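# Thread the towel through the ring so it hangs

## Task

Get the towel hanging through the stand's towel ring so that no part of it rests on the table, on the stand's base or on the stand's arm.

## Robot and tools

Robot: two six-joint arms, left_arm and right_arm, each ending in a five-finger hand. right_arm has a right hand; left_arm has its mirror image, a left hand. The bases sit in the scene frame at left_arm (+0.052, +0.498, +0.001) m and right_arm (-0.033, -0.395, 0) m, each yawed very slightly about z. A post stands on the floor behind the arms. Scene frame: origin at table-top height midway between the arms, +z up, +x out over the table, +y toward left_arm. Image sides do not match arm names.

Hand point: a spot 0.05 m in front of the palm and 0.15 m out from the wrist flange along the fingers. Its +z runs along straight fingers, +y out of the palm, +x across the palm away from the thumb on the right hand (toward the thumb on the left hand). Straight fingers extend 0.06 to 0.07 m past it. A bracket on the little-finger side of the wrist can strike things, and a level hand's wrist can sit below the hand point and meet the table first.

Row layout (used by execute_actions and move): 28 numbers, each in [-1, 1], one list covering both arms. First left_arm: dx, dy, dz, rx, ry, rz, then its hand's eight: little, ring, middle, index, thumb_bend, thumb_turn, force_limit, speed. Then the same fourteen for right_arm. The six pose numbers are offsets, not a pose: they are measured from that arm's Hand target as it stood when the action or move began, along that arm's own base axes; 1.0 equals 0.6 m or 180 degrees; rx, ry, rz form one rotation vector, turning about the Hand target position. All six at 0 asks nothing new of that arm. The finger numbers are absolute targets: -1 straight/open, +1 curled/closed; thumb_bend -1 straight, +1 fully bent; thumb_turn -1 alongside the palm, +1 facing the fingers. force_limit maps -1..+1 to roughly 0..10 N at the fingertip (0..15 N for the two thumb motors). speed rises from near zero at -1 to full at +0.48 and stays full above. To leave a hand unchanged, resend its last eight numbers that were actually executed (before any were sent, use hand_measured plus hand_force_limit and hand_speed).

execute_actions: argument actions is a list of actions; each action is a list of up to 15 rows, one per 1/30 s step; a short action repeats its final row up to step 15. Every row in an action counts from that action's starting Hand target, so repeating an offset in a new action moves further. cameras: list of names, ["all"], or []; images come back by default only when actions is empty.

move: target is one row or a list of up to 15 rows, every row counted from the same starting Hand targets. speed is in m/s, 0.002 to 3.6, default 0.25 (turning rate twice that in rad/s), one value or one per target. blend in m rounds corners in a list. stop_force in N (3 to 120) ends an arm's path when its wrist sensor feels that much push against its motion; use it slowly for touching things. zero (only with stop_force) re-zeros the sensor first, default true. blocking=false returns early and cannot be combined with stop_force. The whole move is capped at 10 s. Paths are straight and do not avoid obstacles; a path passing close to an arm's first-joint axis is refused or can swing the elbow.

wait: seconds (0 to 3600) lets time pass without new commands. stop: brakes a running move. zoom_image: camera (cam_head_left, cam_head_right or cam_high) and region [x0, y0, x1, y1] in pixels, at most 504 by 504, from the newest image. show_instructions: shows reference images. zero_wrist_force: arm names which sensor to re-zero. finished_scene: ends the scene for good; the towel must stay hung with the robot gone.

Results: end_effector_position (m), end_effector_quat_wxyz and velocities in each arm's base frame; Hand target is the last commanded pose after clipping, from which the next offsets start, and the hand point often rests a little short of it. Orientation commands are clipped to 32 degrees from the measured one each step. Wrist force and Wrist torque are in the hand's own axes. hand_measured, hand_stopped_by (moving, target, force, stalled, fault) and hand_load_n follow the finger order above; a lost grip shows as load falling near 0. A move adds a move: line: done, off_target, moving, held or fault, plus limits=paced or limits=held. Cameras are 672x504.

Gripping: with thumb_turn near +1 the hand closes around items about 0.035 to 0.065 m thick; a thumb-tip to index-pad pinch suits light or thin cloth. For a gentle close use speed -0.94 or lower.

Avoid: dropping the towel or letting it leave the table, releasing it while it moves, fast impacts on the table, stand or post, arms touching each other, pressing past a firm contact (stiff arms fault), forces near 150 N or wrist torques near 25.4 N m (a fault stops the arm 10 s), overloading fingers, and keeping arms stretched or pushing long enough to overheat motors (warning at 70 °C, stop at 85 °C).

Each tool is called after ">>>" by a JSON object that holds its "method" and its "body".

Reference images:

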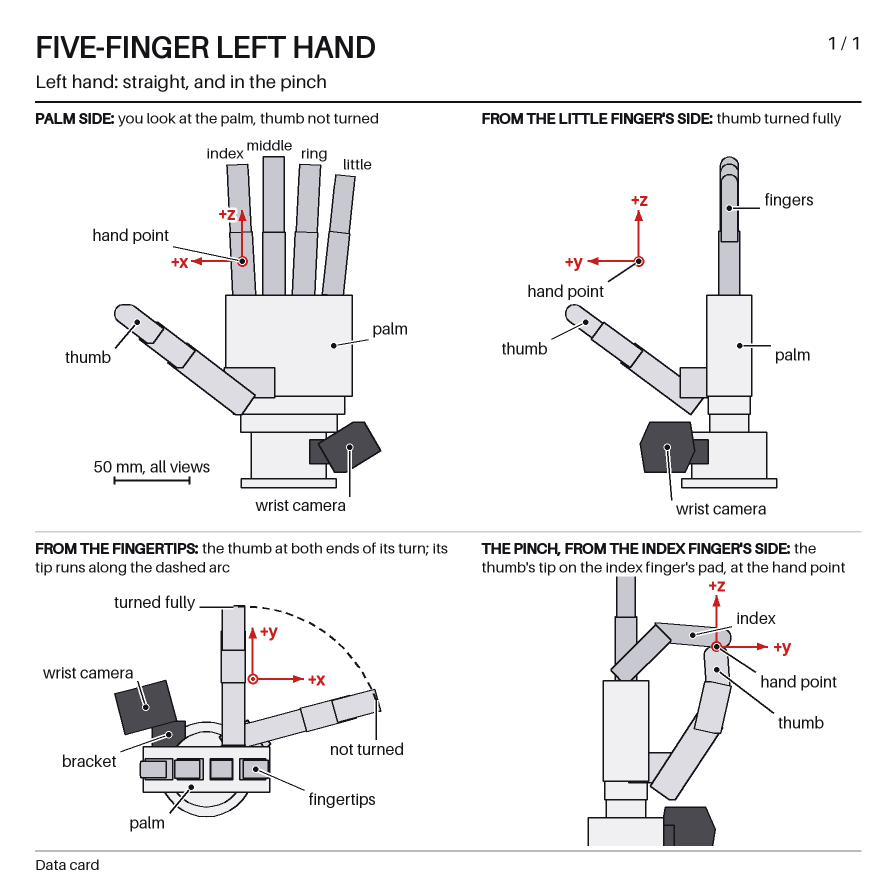

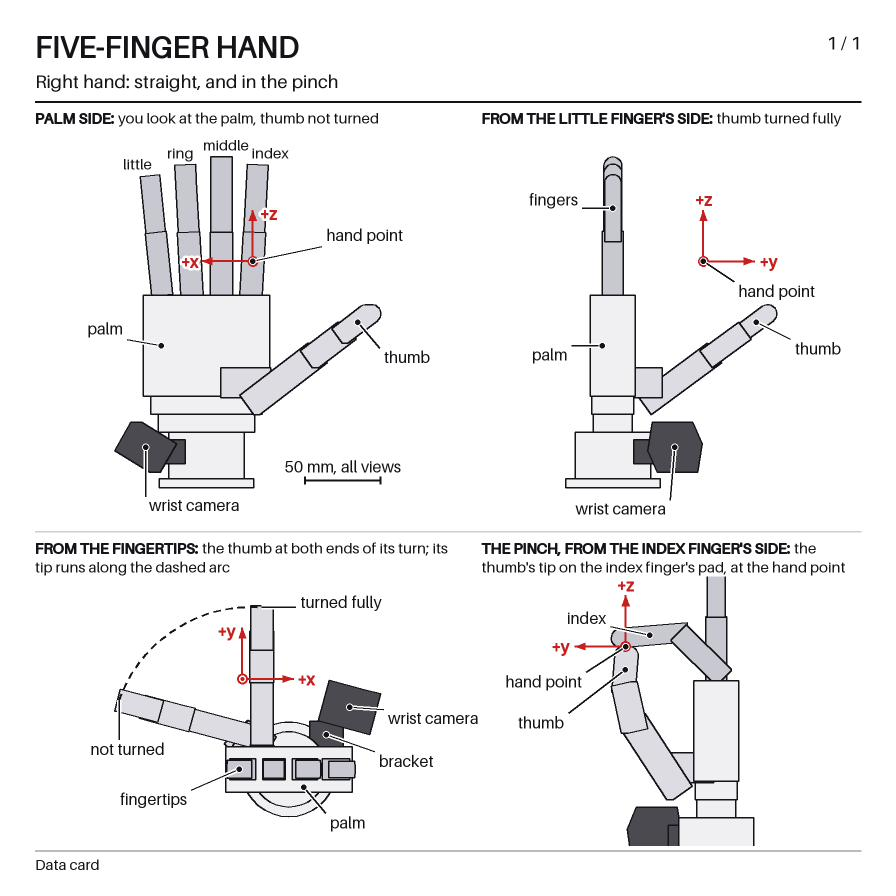

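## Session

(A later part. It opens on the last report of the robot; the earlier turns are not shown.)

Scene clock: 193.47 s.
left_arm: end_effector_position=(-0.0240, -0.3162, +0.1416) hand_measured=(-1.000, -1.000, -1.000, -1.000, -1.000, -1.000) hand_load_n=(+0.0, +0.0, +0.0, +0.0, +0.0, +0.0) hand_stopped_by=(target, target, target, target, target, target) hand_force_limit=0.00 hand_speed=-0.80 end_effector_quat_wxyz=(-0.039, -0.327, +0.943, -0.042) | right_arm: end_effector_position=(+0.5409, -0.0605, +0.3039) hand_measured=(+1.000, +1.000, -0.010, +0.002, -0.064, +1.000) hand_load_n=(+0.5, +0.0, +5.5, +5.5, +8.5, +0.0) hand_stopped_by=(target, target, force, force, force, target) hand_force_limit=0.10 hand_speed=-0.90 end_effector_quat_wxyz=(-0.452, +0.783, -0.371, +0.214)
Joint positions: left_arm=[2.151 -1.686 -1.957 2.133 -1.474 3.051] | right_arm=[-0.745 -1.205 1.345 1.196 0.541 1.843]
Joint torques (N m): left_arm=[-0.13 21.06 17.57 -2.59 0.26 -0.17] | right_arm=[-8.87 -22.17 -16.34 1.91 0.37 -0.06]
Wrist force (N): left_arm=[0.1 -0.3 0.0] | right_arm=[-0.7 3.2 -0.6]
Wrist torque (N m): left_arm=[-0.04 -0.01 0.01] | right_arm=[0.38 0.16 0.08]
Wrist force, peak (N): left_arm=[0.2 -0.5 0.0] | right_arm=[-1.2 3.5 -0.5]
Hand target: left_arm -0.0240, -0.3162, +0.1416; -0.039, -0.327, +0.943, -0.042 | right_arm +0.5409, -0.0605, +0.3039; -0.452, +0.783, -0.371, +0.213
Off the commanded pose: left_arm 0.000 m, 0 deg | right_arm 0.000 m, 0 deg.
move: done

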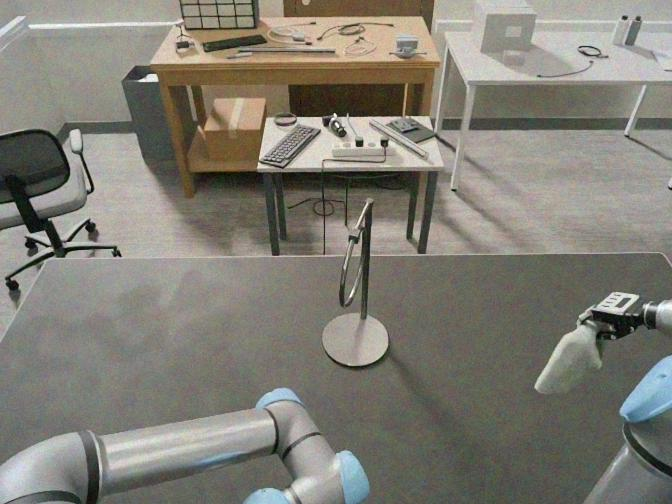

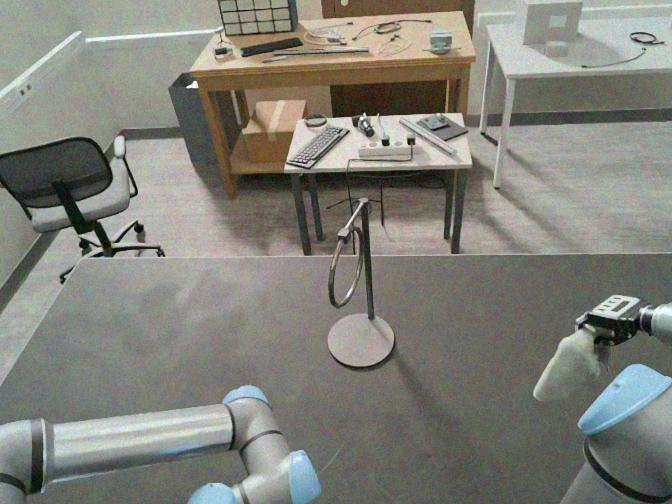

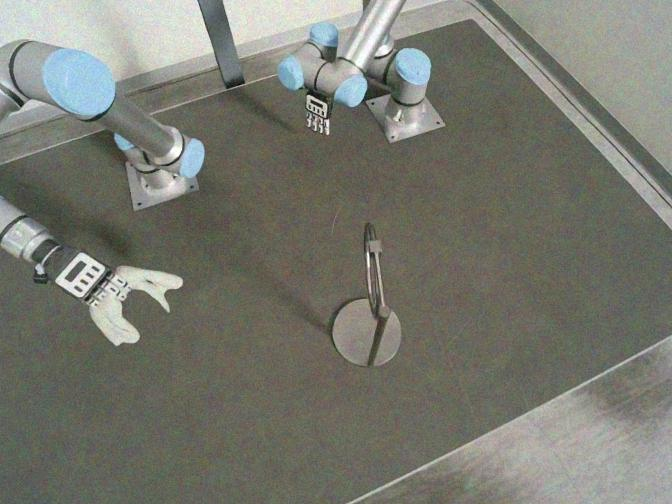

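>>> {"method": "zoom_image", "body": {"camera": "cam_head_left", "region": [320, 190, 400, 270]}}

>>> {"method": "zoom_image", "body": {"camera": "cam_head_left", "region": [320, 250, 400, 330]}}

>>> {"method": "zoom_image", "body": {"camera": "cam_head_right", "region": [310, 190, 390, 270]}}

>>> {"method": "zoom_image", "body": {"camera": "cam_head_right", "region": [310, 250, 390, 330]}}

>>> {"method": "zoom_image", "body": {"camera": "cam_high", "region": [340, 215, 410, 285]}}

>>> {"method": "zoom_image", "body": {"camera": "cam_high", "region": [340, 265, 410, 335]}}

Scaled by 6.300 from the camera's image (finer frame: 960x720).

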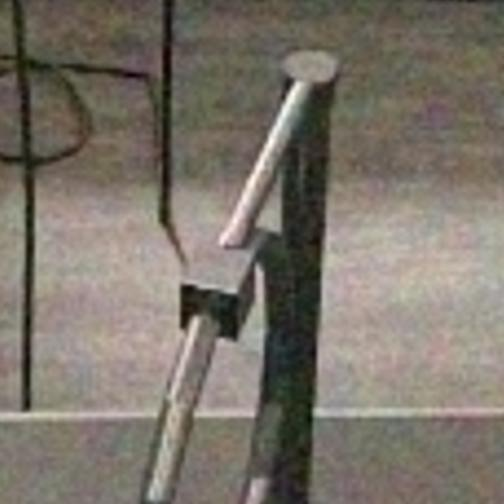

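Scaled by 6.300 from the camera's image (finer frame: 960x720).

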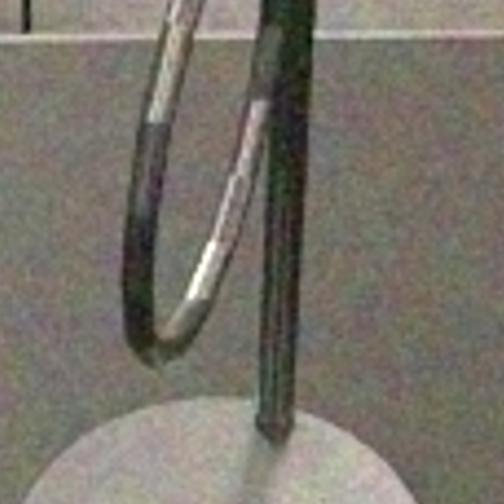

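Scaled by 6.300 from the camera's image (finer frame: 960x720).

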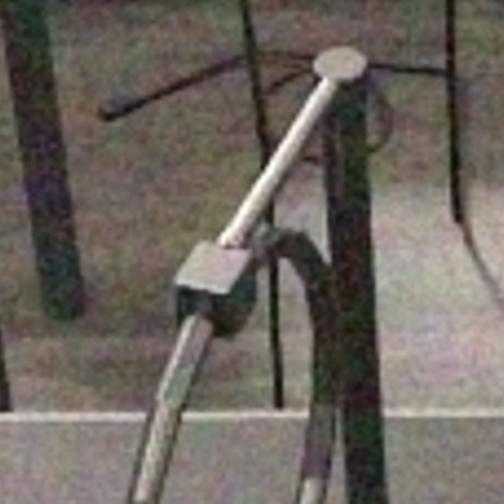

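Scaled by 6.300 from the camera's image (finer frame: 960x720).

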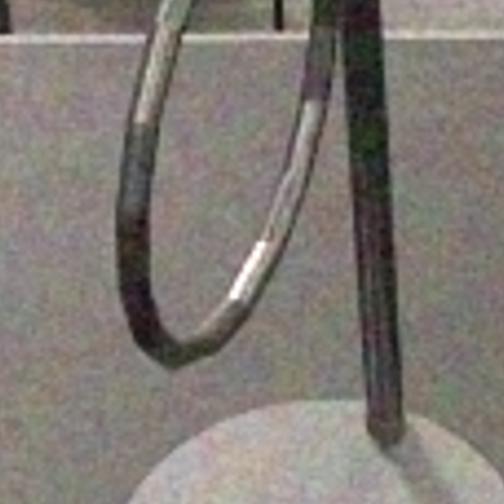

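Scaled by 7.200 from the camera's image (finer frame: 960x720).

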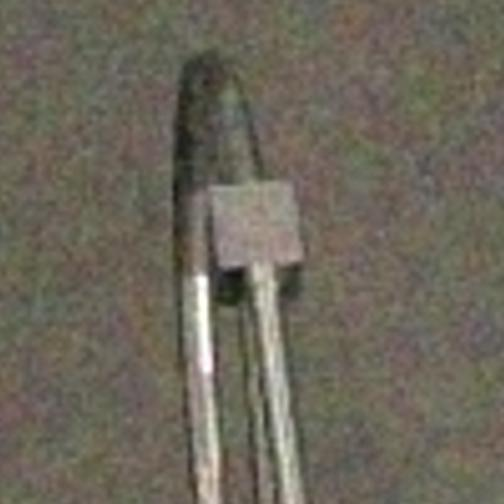

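Scaled by 7.200 from the camera's image (finer frame: 960x720).

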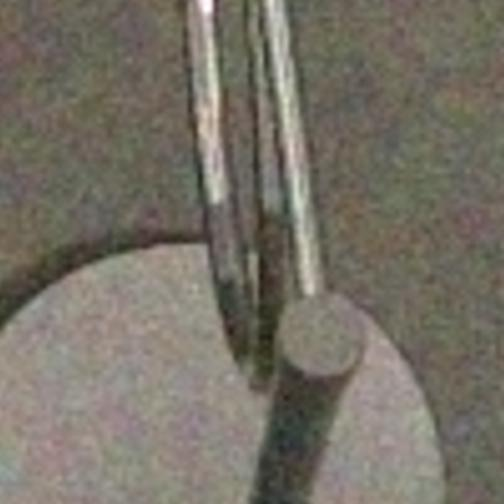

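>>> {"method": "move", "body": {"target": [0,0,0,0,0,0,-1,-1,-1,-1,-1,-1,0,-0.8, 0.1972,0.6455,0.008,0.1403,-0.0952,0.1814,1,1,0.12,0.12,0.08,1,0.1,-0.9], "speed": 0.2, "cameras": ["all"]}}

>>> {"method": "zoom_image", "body": {"camera": "cam_high", "region": [180, 190, 420, 370]}}

>>> {"method": "zoom_image", "body": {"camera": "cam_head_left", "region": [320, 190, 520, 390]}}

>>> {"method": "zoom_image", "body": {"camera": "cam_head_right", "region": [320, 190, 520, 390]}}

Scene clock: 210.83 s.
left_arm: end_effector_position=(-0.0240, -0.3162, +0.1416) hand_measured=(-1.000, -1.000, -1.000, -1.000, -1.000, -1.000) hand_load_n=(+0.0, +0.0, +0.0, +0.0, +0.0, +0.0) hand_stopped_by=(target, target, target, target, target, target) hand_force_limit=0.00 hand_speed=-0.80 end_effector_quat_wxyz=(-0.039, -0.327, +0.943, -0.042) | right_arm: end_effector_position=(+0.6592, +0.3268, +0.3088) hand_measured=(+1.000, +1.000, -0.010, +0.002, -0.064, +1.000) hand_load_n=(+0.0, -0.5, +5.0, +5.0, +8.5, +0.0) hand_stopped_by=(target, target, force, force, force, target) hand_force_limit=0.10 hand_speed=-0.90 end_effector_quat_wxyz=(+0.699, -0.699, +0.105, -0.107) end_effector_velocity=(+0.000, +0.000, +0.000) end_effector_angular_velocity=(+0.000, +0.001, +0.000)
Joint positions: left_arm=[2.151 -1.686 -1.957 2.133 -1.474 3.051] | right_arm=[-0.09 -1.035 1.187 -0.156 0.211 3.144]
Joint velocities: left_arm=[within noise] | right_arm=[0 0.001 -0.002 0.005 -0.001 -0.003]
Joint torques (N m): left_arm=[0.48 21.39 18.34 -2.65 0.31 -0.07] | right_arm=[7.1 -32.68 -34.19 2.42 -0.23 -1.15]
Wrist force (N): left_arm=[0.2 -0.3 -0.1] | right_arm=[-0.6 2.9 -1.2]
Wrist torque (N m): left_arm=[-0.04 -0.03 0.02] | right_arm=[0.34 0.12 0.01]
Wrist force, peak (N): left_arm=[0.3 -0.4 -0.1] | right_arm=[-0.2 3.8 -1.5]
Hand target: left_arm -0.0240, -0.3162, +0.1416; -0.039, -0.327, +0.943, -0.042 | right_arm +0.6592, +0.3268, +0.3087; +0.699, -0.699, +0.105, -0.106
Off the commanded pose: left_arm 0.000 m, 0 deg | right_arm 0.000 m, 0 deg.
move: done

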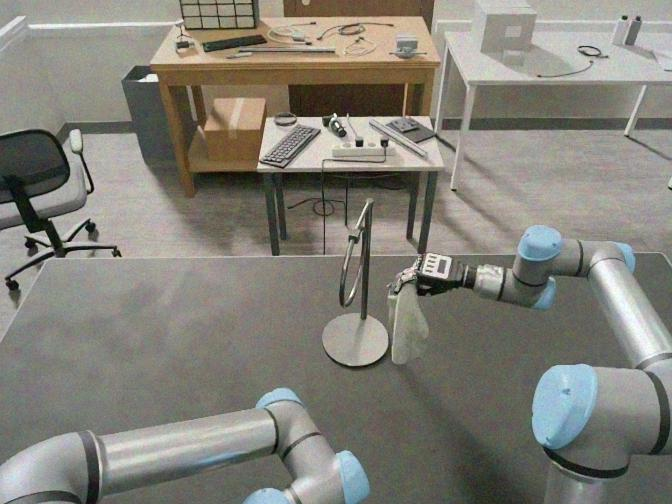

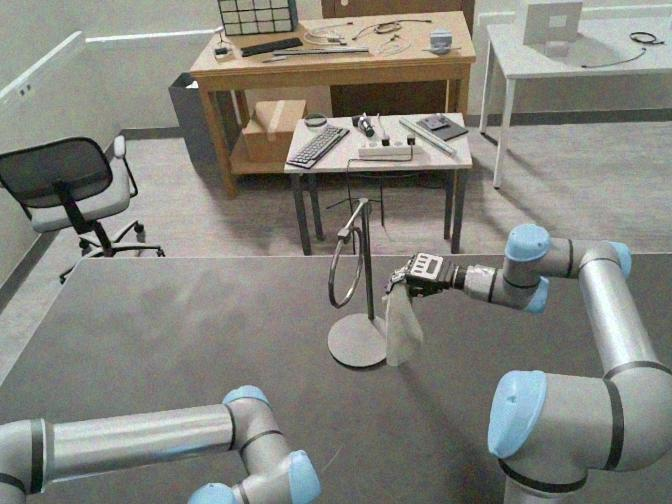

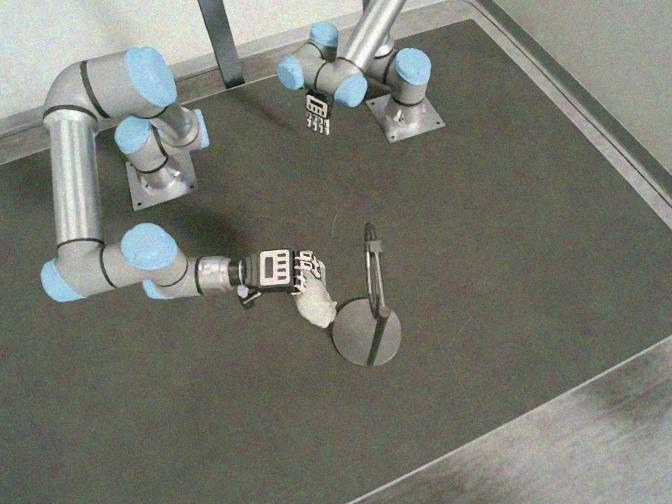

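Scaled by 2.100 from the camera's image (finer frame: 960x720).

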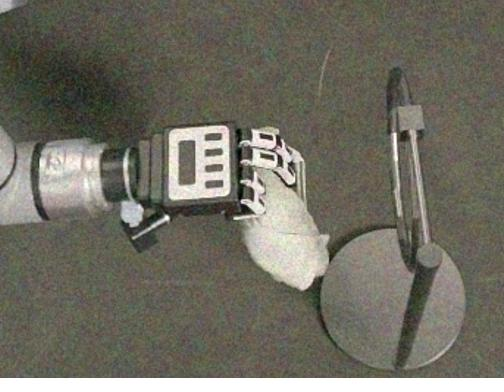

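Scaled by 2.520 from the camera's image (finer frame: 960x720).

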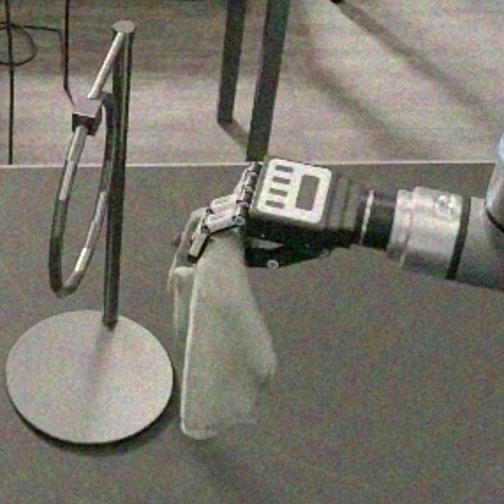

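Scaled by 2.520 from the camera's image (finer frame: 960x720).

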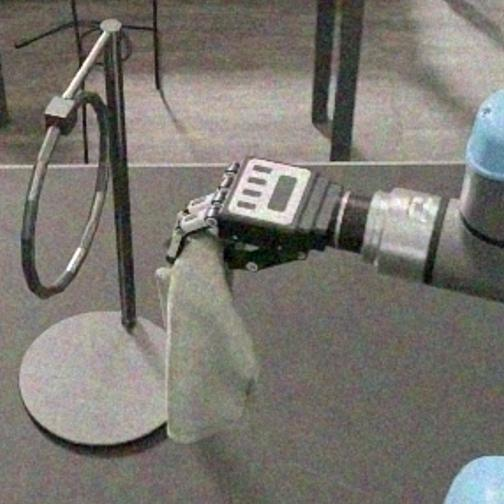

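>>> {"method": "zoom_image", "body": {"camera": "cam_high", "region": [280, 235, 350, 305]}}

>>> {"method": "zoom_image", "body": {"camera": "cam_head_left", "region": [380, 240, 460, 320]}}

>>> {"method": "zoom_image", "body": {"camera": "cam_head_right", "region": [380, 240, 460, 320]}}

Scaled by 7.200 from the camera's image (finer frame: 960x720).

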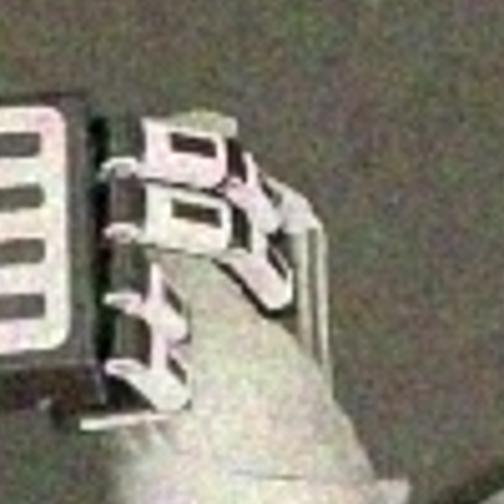

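Scaled by 6.300 from the camera's image (finer frame: 960x720).

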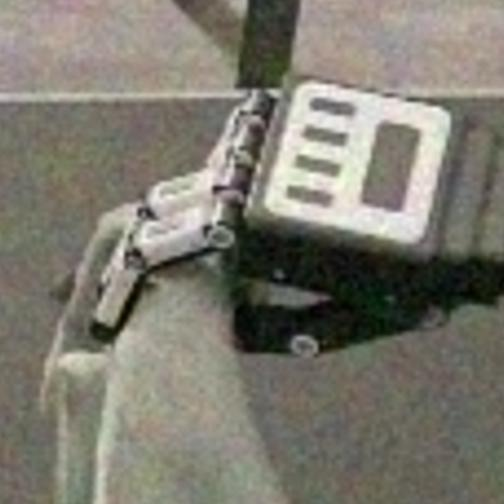

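Scaled by 6.300 from the camera's image (finer frame: 960x720).

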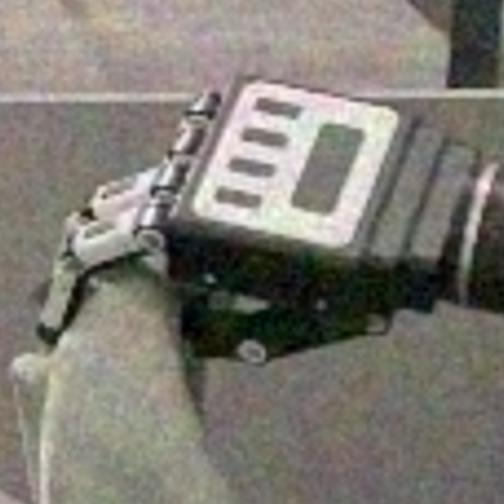

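>>> {"method": "move", "body": {"target": [0,0,0,0,0,0,-1,-1,-1,-1,-1,-1,0,-0.8, 0.0513,0.1935,0,0,0,0,1,1,0.12,0.12,0.08,1,0.1,-0.9], "speed": 0.1, "stop_force": 6, "cameras": ["all"]}}

>>> {"method": "zoom_image", "body": {"camera": "cam_high", "region": [290, 210, 410, 330]}}

>>> {"method": "zoom_image", "body": {"camera": "cam_head_left", "region": [320, 190, 440, 310]}}

>>> {"method": "zoom_image", "body": {"camera": "cam_head_right", "region": [310, 190, 430, 310]}}

Scene clock: 233.53 s.
left_arm: end_effector_position=(-0.0240, -0.3162, +0.1416) hand_measured=(-1.000, -1.000, -1.000, -1.000, -1.000, -1.000) hand_load_n=(+0.0, +0.0, +0.0, +0.0, +0.0, +0.0) hand_stopped_by=(target, target, target, target, target, target) hand_force_limit=0.00 hand_speed=-0.80 end_effector_quat_wxyz=(-0.039, -0.327, +0.943, -0.042) | right_arm: end_effector_position=(+0.6900, +0.4429, +0.3087) hand_measured=(+1.000, +1.000, -0.010, +0.002, -0.064, +1.000) hand_load_n=(+0.0, +0.0, +5.5, +5.0, +8.5, +0.0) hand_stopped_by=(target, target, force, force, force, target) hand_force_limit=0.10 hand_speed=-0.90 end_effector_quat_wxyz=(+0.699, -0.699, +0.105, -0.106)
Joint positions: left_arm=[2.151 -1.686 -1.957 2.133 -1.474 3.051] | right_arm=[0.094 -0.885 0.944 -0.061 0.395 3.142]
Joint torques (N m): left_arm=[0.54 22.73 18.81 -2.8 0.44 -0.15] | right_arm=[-8.97 -59.88 -11.07 -3.84 0.44 0.79]
Wrist force (N): left_arm=[0.1 -0.1 0.0] | right_arm=[-0.9 3.1 -1.3]
Wrist torque (N m): left_arm=[-0.01 -0.01 0.01] | right_arm=[0.39 0.17 0.07]
Wrist force, peak (N): left_arm=[0.3 -0.4 -0.1] | right_arm=[-1.0 3.7 -1.0]
Hand target: left_arm -0.0240, -0.3162, +0.1416; -0.039, -0.327, +0.943, -0.042 | right_arm +0.6900, +0.4429, +0.3087; +0.699, -0.699, +0.105, -0.106
Off the commanded pose: left_arm 0.000 m, 0 deg | right_arm 0.000 m, 0 deg.
move: done

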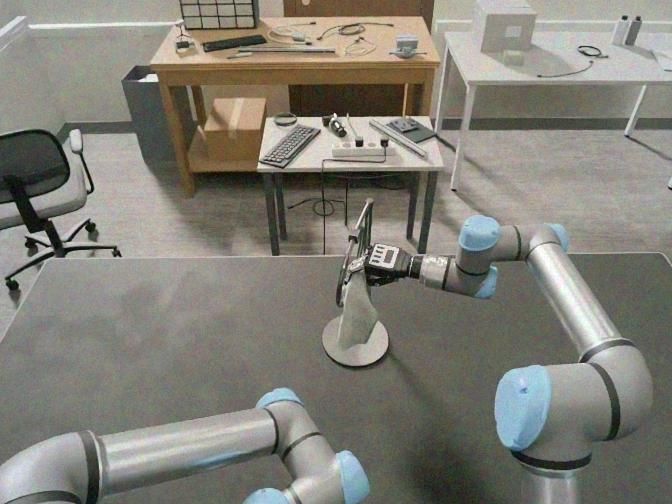

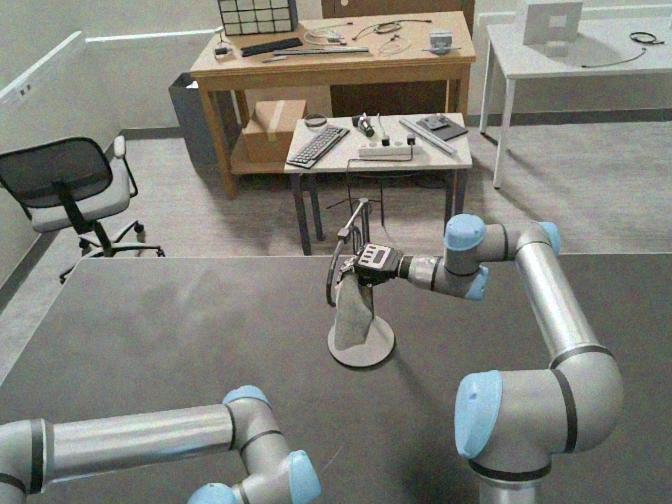

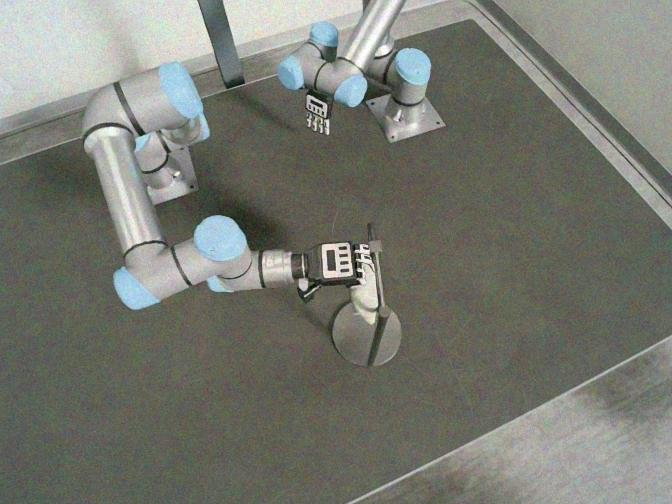

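Scaled by 4.200 from the camera's image (finer frame: 960x720).

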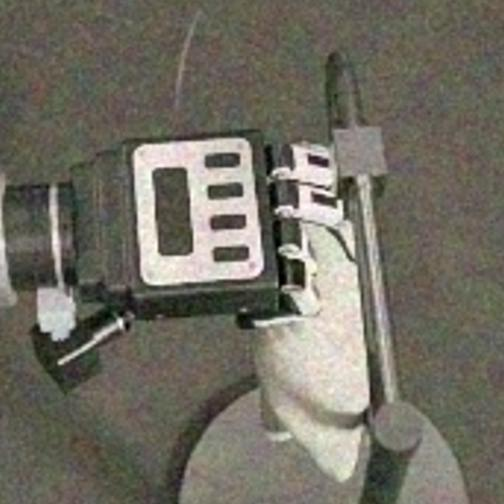

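Scaled by 4.200 from the camera's image (finer frame: 960x720).

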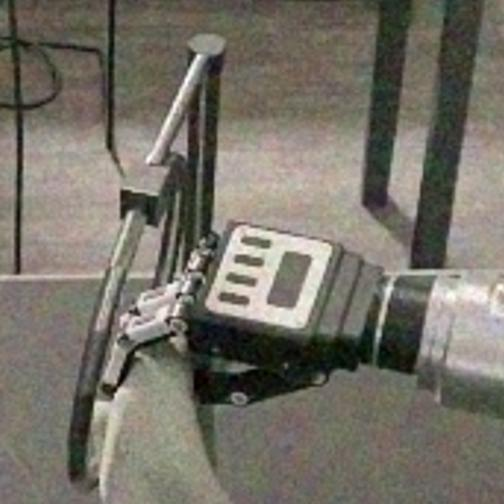

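Scaled by 4.200 from the camera's image (finer frame: 960x720).

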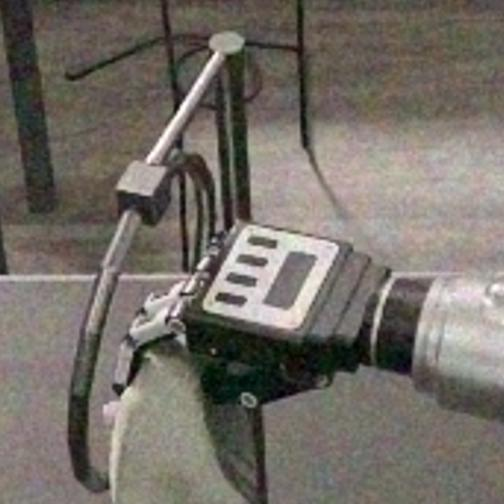

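>>> {"method": "move", "body": {"target": [0,0,0,0,0,0,-1,-1,-1,-1,-1,-1,0,-0.8, 0.0140,0.0645,0,0,0,0,1,1,0.12,0.12,0.08,1,0.1,-0.9], "speed": 0.05, "stop_force": 6, "cameras": ["all"]}}

>>> {"method": "zoom_image", "body": {"camera": "cam_high", "region": [290, 210, 410, 330]}}

>>> {"method": "zoom_image", "body": {"camera": "cam_head_left", "region": [320, 190, 440, 310]}}

>>> {"method": "zoom_image", "body": {"camera": "cam_head_right", "region": [310, 190, 430, 310]}}

Scene clock: 243.37 s.
left_arm: end_effector_position=(-0.0240, -0.3162, +0.1416) hand_measured=(-1.000, -1.000, -1.000, -1.000, -1.000, -1.000) hand_load_n=(+0.0, +0.0, -0.5, +0.0, +0.0, +0.0) hand_stopped_by=(target, target, target, target, target, target) hand_force_limit=0.00 hand_speed=-0.80 end_effector_quat_wxyz=(-0.039, -0.327, +0.943, -0.042) | right_arm: end_effector_position=(+0.6984, +0.4816, +0.3087) hand_measured=(+1.000, +1.000, -0.010, +0.002, -0.064, +1.000) hand_load_n=(+0.0, +0.0, +5.5, +5.0, +8.5, +0.0) hand_stopped_by=(target, target, force, force, force, target) hand_force_limit=0.10 hand_speed=-0.90 end_effector_quat_wxyz=(+0.699, -0.699, +0.105, -0.106)
Joint positions: left_arm=[2.151 -1.686 -1.957 2.133 -1.474 3.051] | right_arm=[0.15 -0.823 0.838 -0.016 0.45 3.142]
Joint torques (N m): left_arm=[0.31 23.41 18.18 -2.91 0.42 -0.02] | right_arm=[-9.3 -62.16 -10.83 -3.37 -1.5 0.74]
Wrist force (N): left_arm=[0.0 -0.1 0.0] | right_arm=[-0.3 3.0 -1.0]
Wrist torque (N m): left_arm=[-0.02 0.00 0.00] | right_arm=[0.30 0.06 0.10]
Wrist force, peak (N): left_arm=[0.2 -0.4 0.1] | right_arm=[-1.3 3.6 -1.3]
Hand target: left_arm -0.0240, -0.3162, +0.1416; -0.039, -0.327, +0.943, -0.042 | right_arm +0.6984, +0.4816, +0.3087; +0.699, -0.699, +0.105, -0.106
Off the commanded pose: left_arm 0.000 m, 0 deg | right_arm 0.000 m, 0 deg.
move: done

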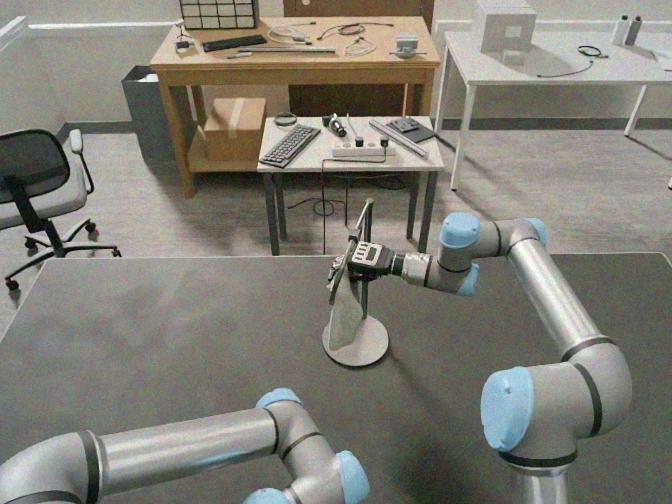

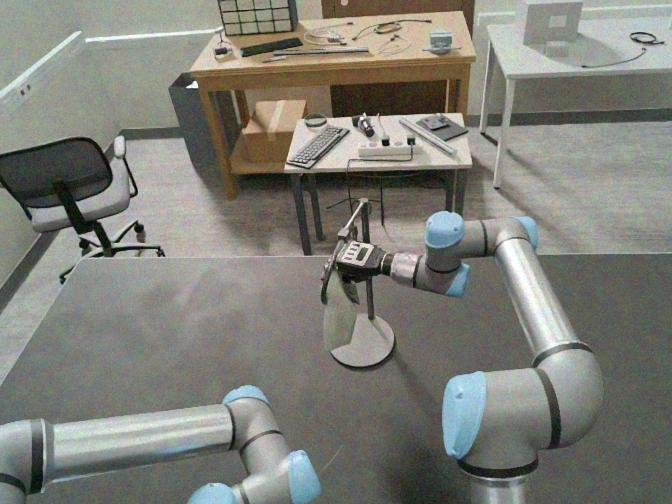

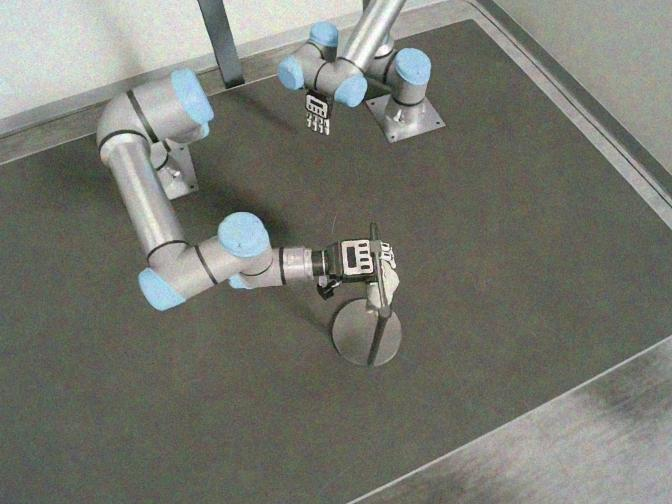

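Scaled by 4.200 from the camera's image (finer frame: 960x720).

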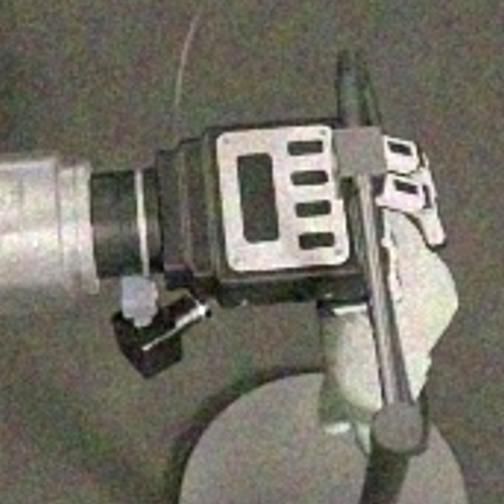

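Scaled by 4.200 from the camera's image (finer frame: 960x720).

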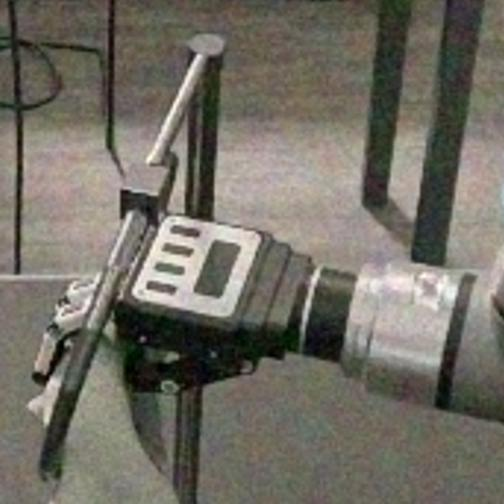

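Scaled by 4.200 from the camera's image (finer frame: 960x720).

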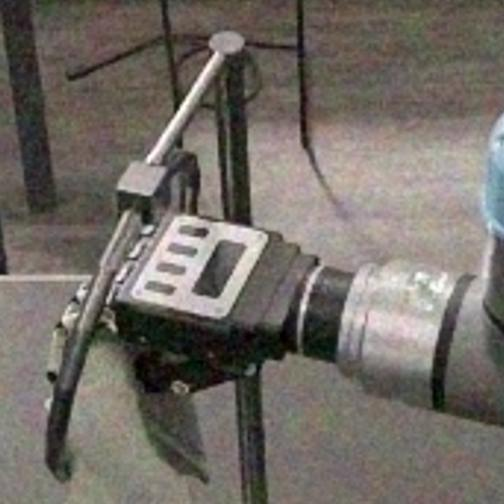

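>>> {"method": "move", "body": {"target": [0,0,0,0,0,0,-1,-1,-1,-1,-1,-1,0,-0.8, 0.0247,0.0796,0,0,0,0,1,1,0.12,0.12,0.08,1,0.1,-0.9], "speed": 0.05, "stop_force": 6, "cameras": ["all"]}}

>>> {"method": "zoom_image", "body": {"camera": "cam_high", "region": [290, 210, 450, 370]}}

>>> {"method": "zoom_image", "body": {"camera": "cam_head_left", "region": [290, 190, 450, 350]}}

>>> {"method": "zoom_image", "body": {"camera": "cam_head_right", "region": [280, 190, 440, 350]}}

Scene clock: 265.77 s.
left_arm: end_effector_position=(-0.0240, -0.3162, +0.1416) hand_measured=(-1.000, -1.000, -1.000, -1.000, -1.000, -1.000) hand_load_n=(+0.0, +0.0, +0.0, +0.0, +0.0, +0.0) hand_stopped_by=(target, target, target, target, target, target) hand_force_limit=0.00 hand_speed=-0.80 end_effector_quat_wxyz=(-0.039, -0.327, +0.943, -0.042) | right_arm: end_effector_position=(+0.7132, +0.5294, +0.3087) hand_measured=(+1.000, +1.000, -0.010, +0.002, -0.064, +1.000) hand_load_n=(+0.0, +0.0, +5.5, +4.5, +8.0, +0.0) hand_stopped_by=(target, target, force, force, force, target) hand_force_limit=0.10 hand_speed=-0.90 end_effector_quat_wxyz=(+0.699, -0.699, +0.105, -0.106)
Joint positions: left_arm=[2.151 -1.686 -1.957 2.133 -1.474 3.051] | right_arm=[0.213 -0.713 0.641 0.07 0.514 3.141]
Joint torques (N m): left_arm=[0.39 23.55 18.54 -2.91 0.36 0.04] | right_arm=[-9.15 -64.57 -11.68 -3.73 -1.43 0.55]
Wrist force (N): left_arm=[0.3 -0.2 -0.1] | right_arm=[-0.3 2.7 -1.5]
Wrist torque (N m): left_arm=[-0.03 -0.04 0.03] | right_arm=[0.32 0.08 0.08]
Wrist force, peak (N): left_arm=[0.1 -0.4 -0.3] | right_arm=[-1.1 3.2 -1.7]
Hand target: left_arm -0.0240, -0.3162, +0.1416; -0.039, -0.327, +0.943, -0.042 | right_arm +0.7132, +0.5294, +0.3087; +0.699, -0.699, +0.105, -0.106
Off the commanded pose: left_arm 0.000 m, 0 deg | right_arm 0.000 m, 0 deg.
move: done

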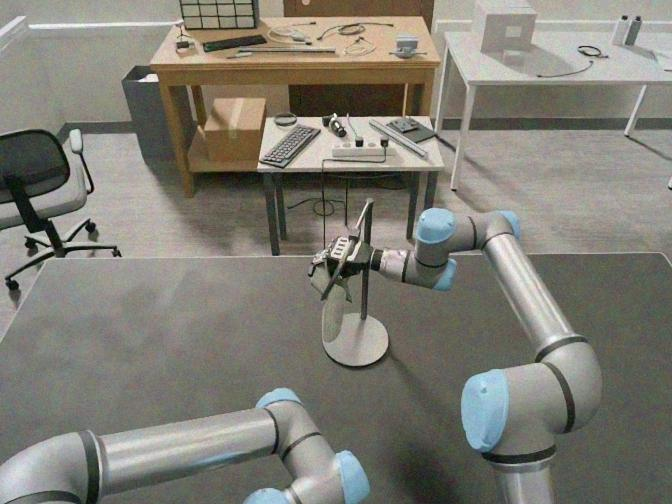

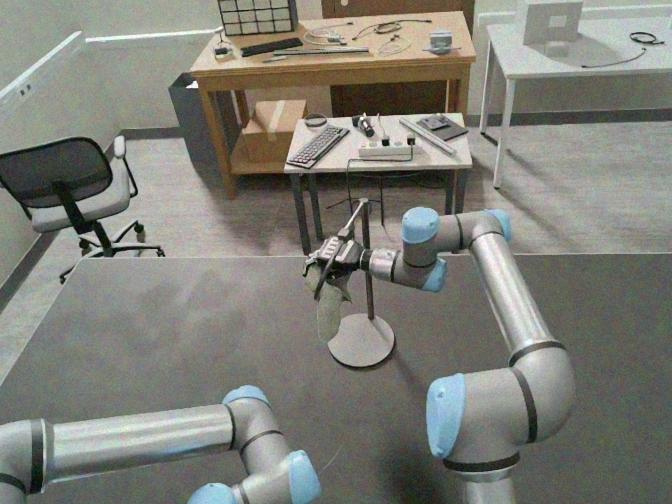

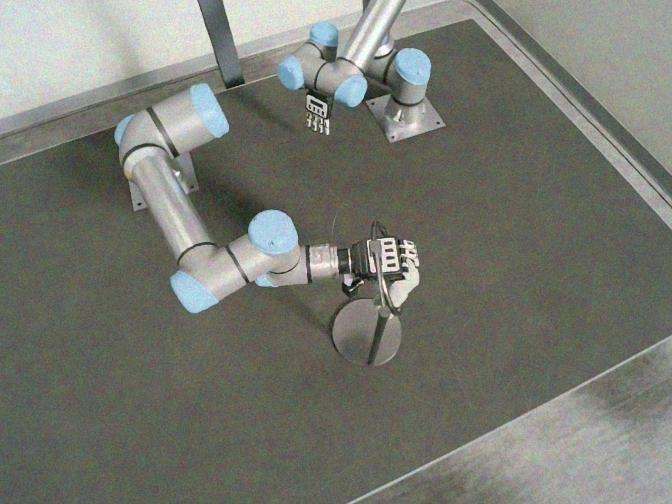

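Scaled by 3.150 from the camera's image (finer frame: 960x720).

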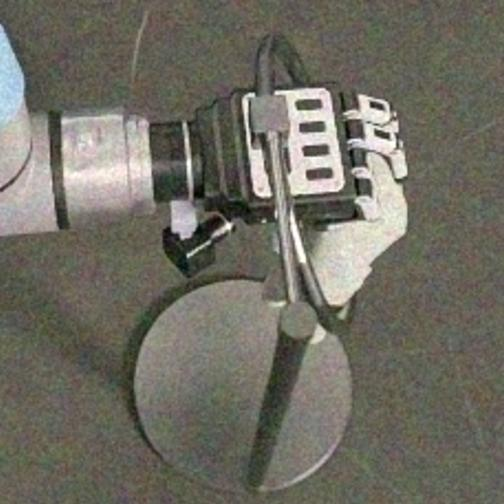

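Scaled by 3.150 from the camera's image (finer frame: 960x720).

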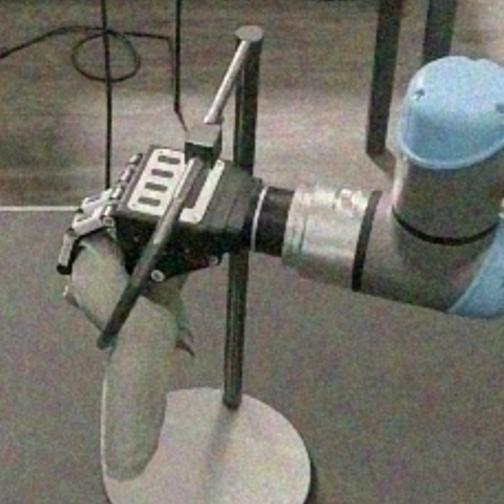

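Scaled by 3.150 from the camera's image (finer frame: 960x720).

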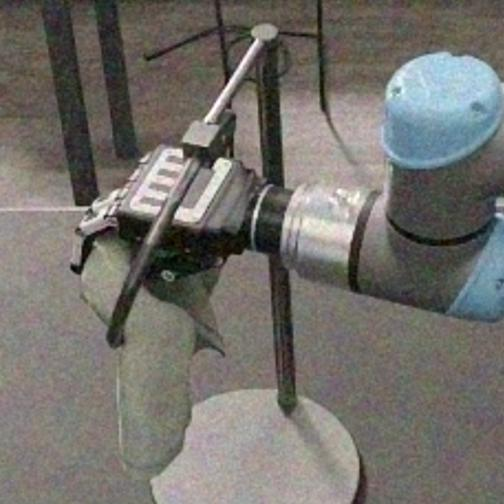

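>>> {"method": "move", "body": {"target": [0,0,0,0,0,0,-1,-1,-1,-1,-1,-1,0,-0.8, 0.0160,0.0510,0.012,0,0,0,1,1,0.12,0.12,0.08,1,0.1,-0.9], "speed": 0.05, "stop_force": 6, "cameras": ["all"]}}

>>> {"method": "zoom_image", "body": {"camera": "cam_high", "region": [310, 210, 450, 350]}}

>>> {"method": "zoom_image", "body": {"camera": "cam_head_left", "region": [290, 210, 430, 350]}}

>>> {"method": "zoom_image", "body": {"camera": "cam_head_right", "region": [280, 210, 420, 350]}}

Scene clock: 296.17 s.
left_arm: end_effector_position=(-0.0240, -0.3162, +0.1416) hand_measured=(-1.000, -1.000, -1.000, -1.000, -1.000, -1.000) hand_load_n=(+0.0, +0.0, +0.0, +0.0, +0.0, +0.0) hand_stopped_by=(target, target, target, target, target, target) hand_force_limit=0.00 hand_speed=-0.80 end_effector_quat_wxyz=(-0.039, -0.327, +0.943, -0.042) | right_arm: end_effector_position=(+0.7228, +0.5600, +0.3159) hand_measured=(+1.000, +1.000, -0.010, +0.002, -0.064, +1.000) hand_load_n=(+0.0, +0.0, +5.5, +4.5, +8.0, +0.5) hand_stopped_by=(target, target, force, force, force, target) hand_force_limit=0.10 hand_speed=-0.90 end_effector_quat_wxyz=(+0.699, -0.699, +0.105, -0.106)
Joint positions: left_arm=[2.151 -1.686 -1.957 2.133 -1.474 3.051] | right_arm=[0.252 -0.61 0.432 0.177 0.552 3.141]
Joint torques (N m): left_arm=[0.72 24.15 19.12 -2.96 0.5 0.16] | right_arm=[-9.7 -67.09 -10.29 -3.51 -0.88 0.8]
Wrist force (N): left_arm=[0.0 0.0 -0.1] | right_arm=[-0.6 2.7 -1.4]
Wrist torque (N m): left_arm=[0.00 0.00 0.00] | right_arm=[0.24 0.14 0.07]
Wrist force, peak (N): left_arm=[0.2 -0.5 0.2] | right_arm=[-0.2 3.0 -2.3]
Hand target: left_arm -0.0240, -0.3162, +0.1416; -0.039, -0.327, +0.943, -0.042 | right_arm +0.7228, +0.5600, +0.3159; +0.699, -0.699, +0.105, -0.106
Off the commanded pose: left_arm 0.000 m, 0 deg | right_arm 0.000 m, 0 deg.
move: done

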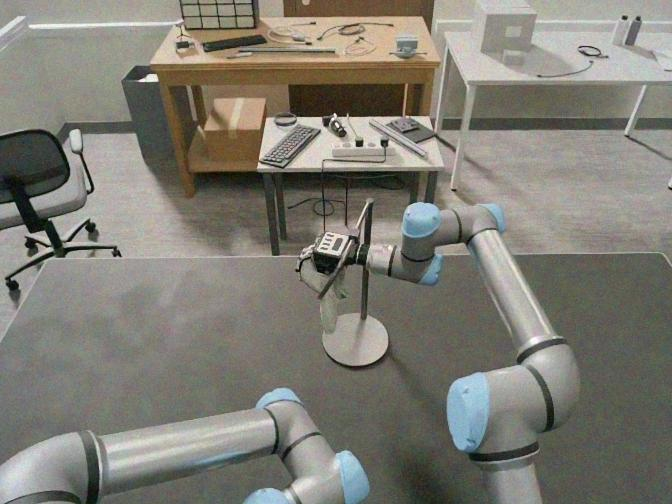

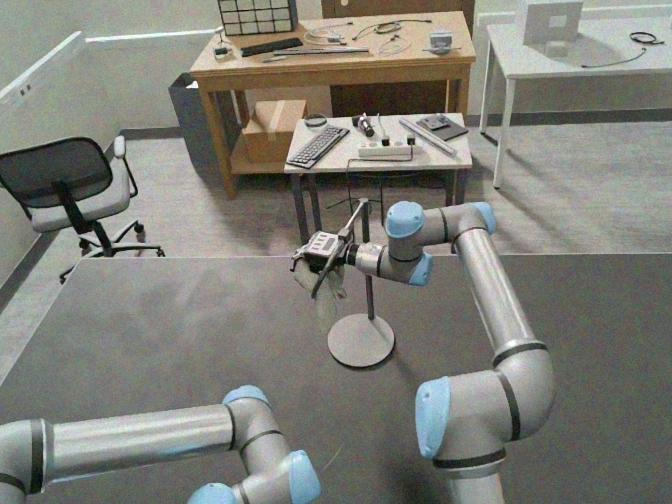

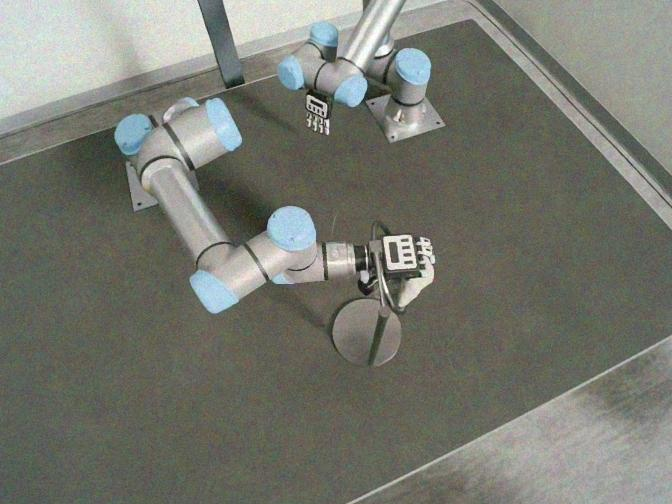

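Scaled by 3.600 from the camera's image (finer frame: 960x720).

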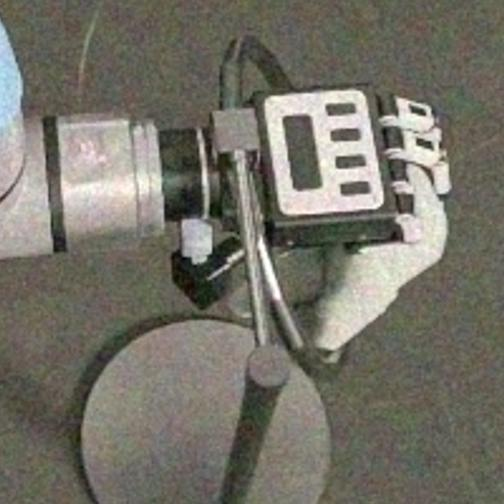

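Scaled by 3.600 from the camera's image (finer frame: 960x720).

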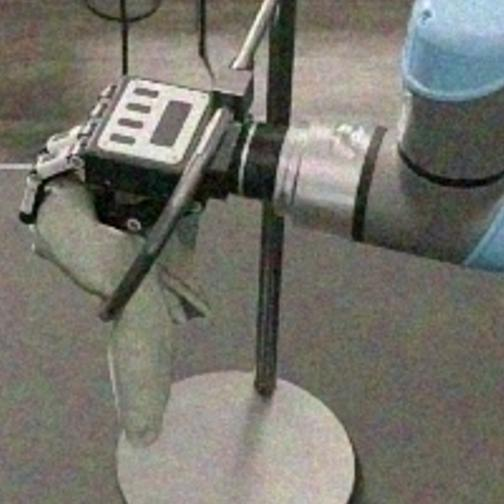

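Scaled by 3.600 from the camera's image (finer frame: 960x720).

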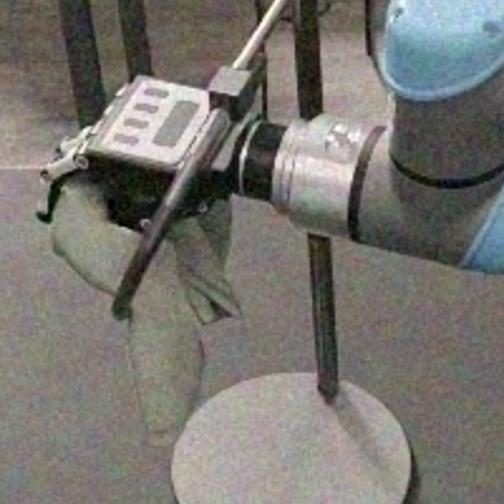

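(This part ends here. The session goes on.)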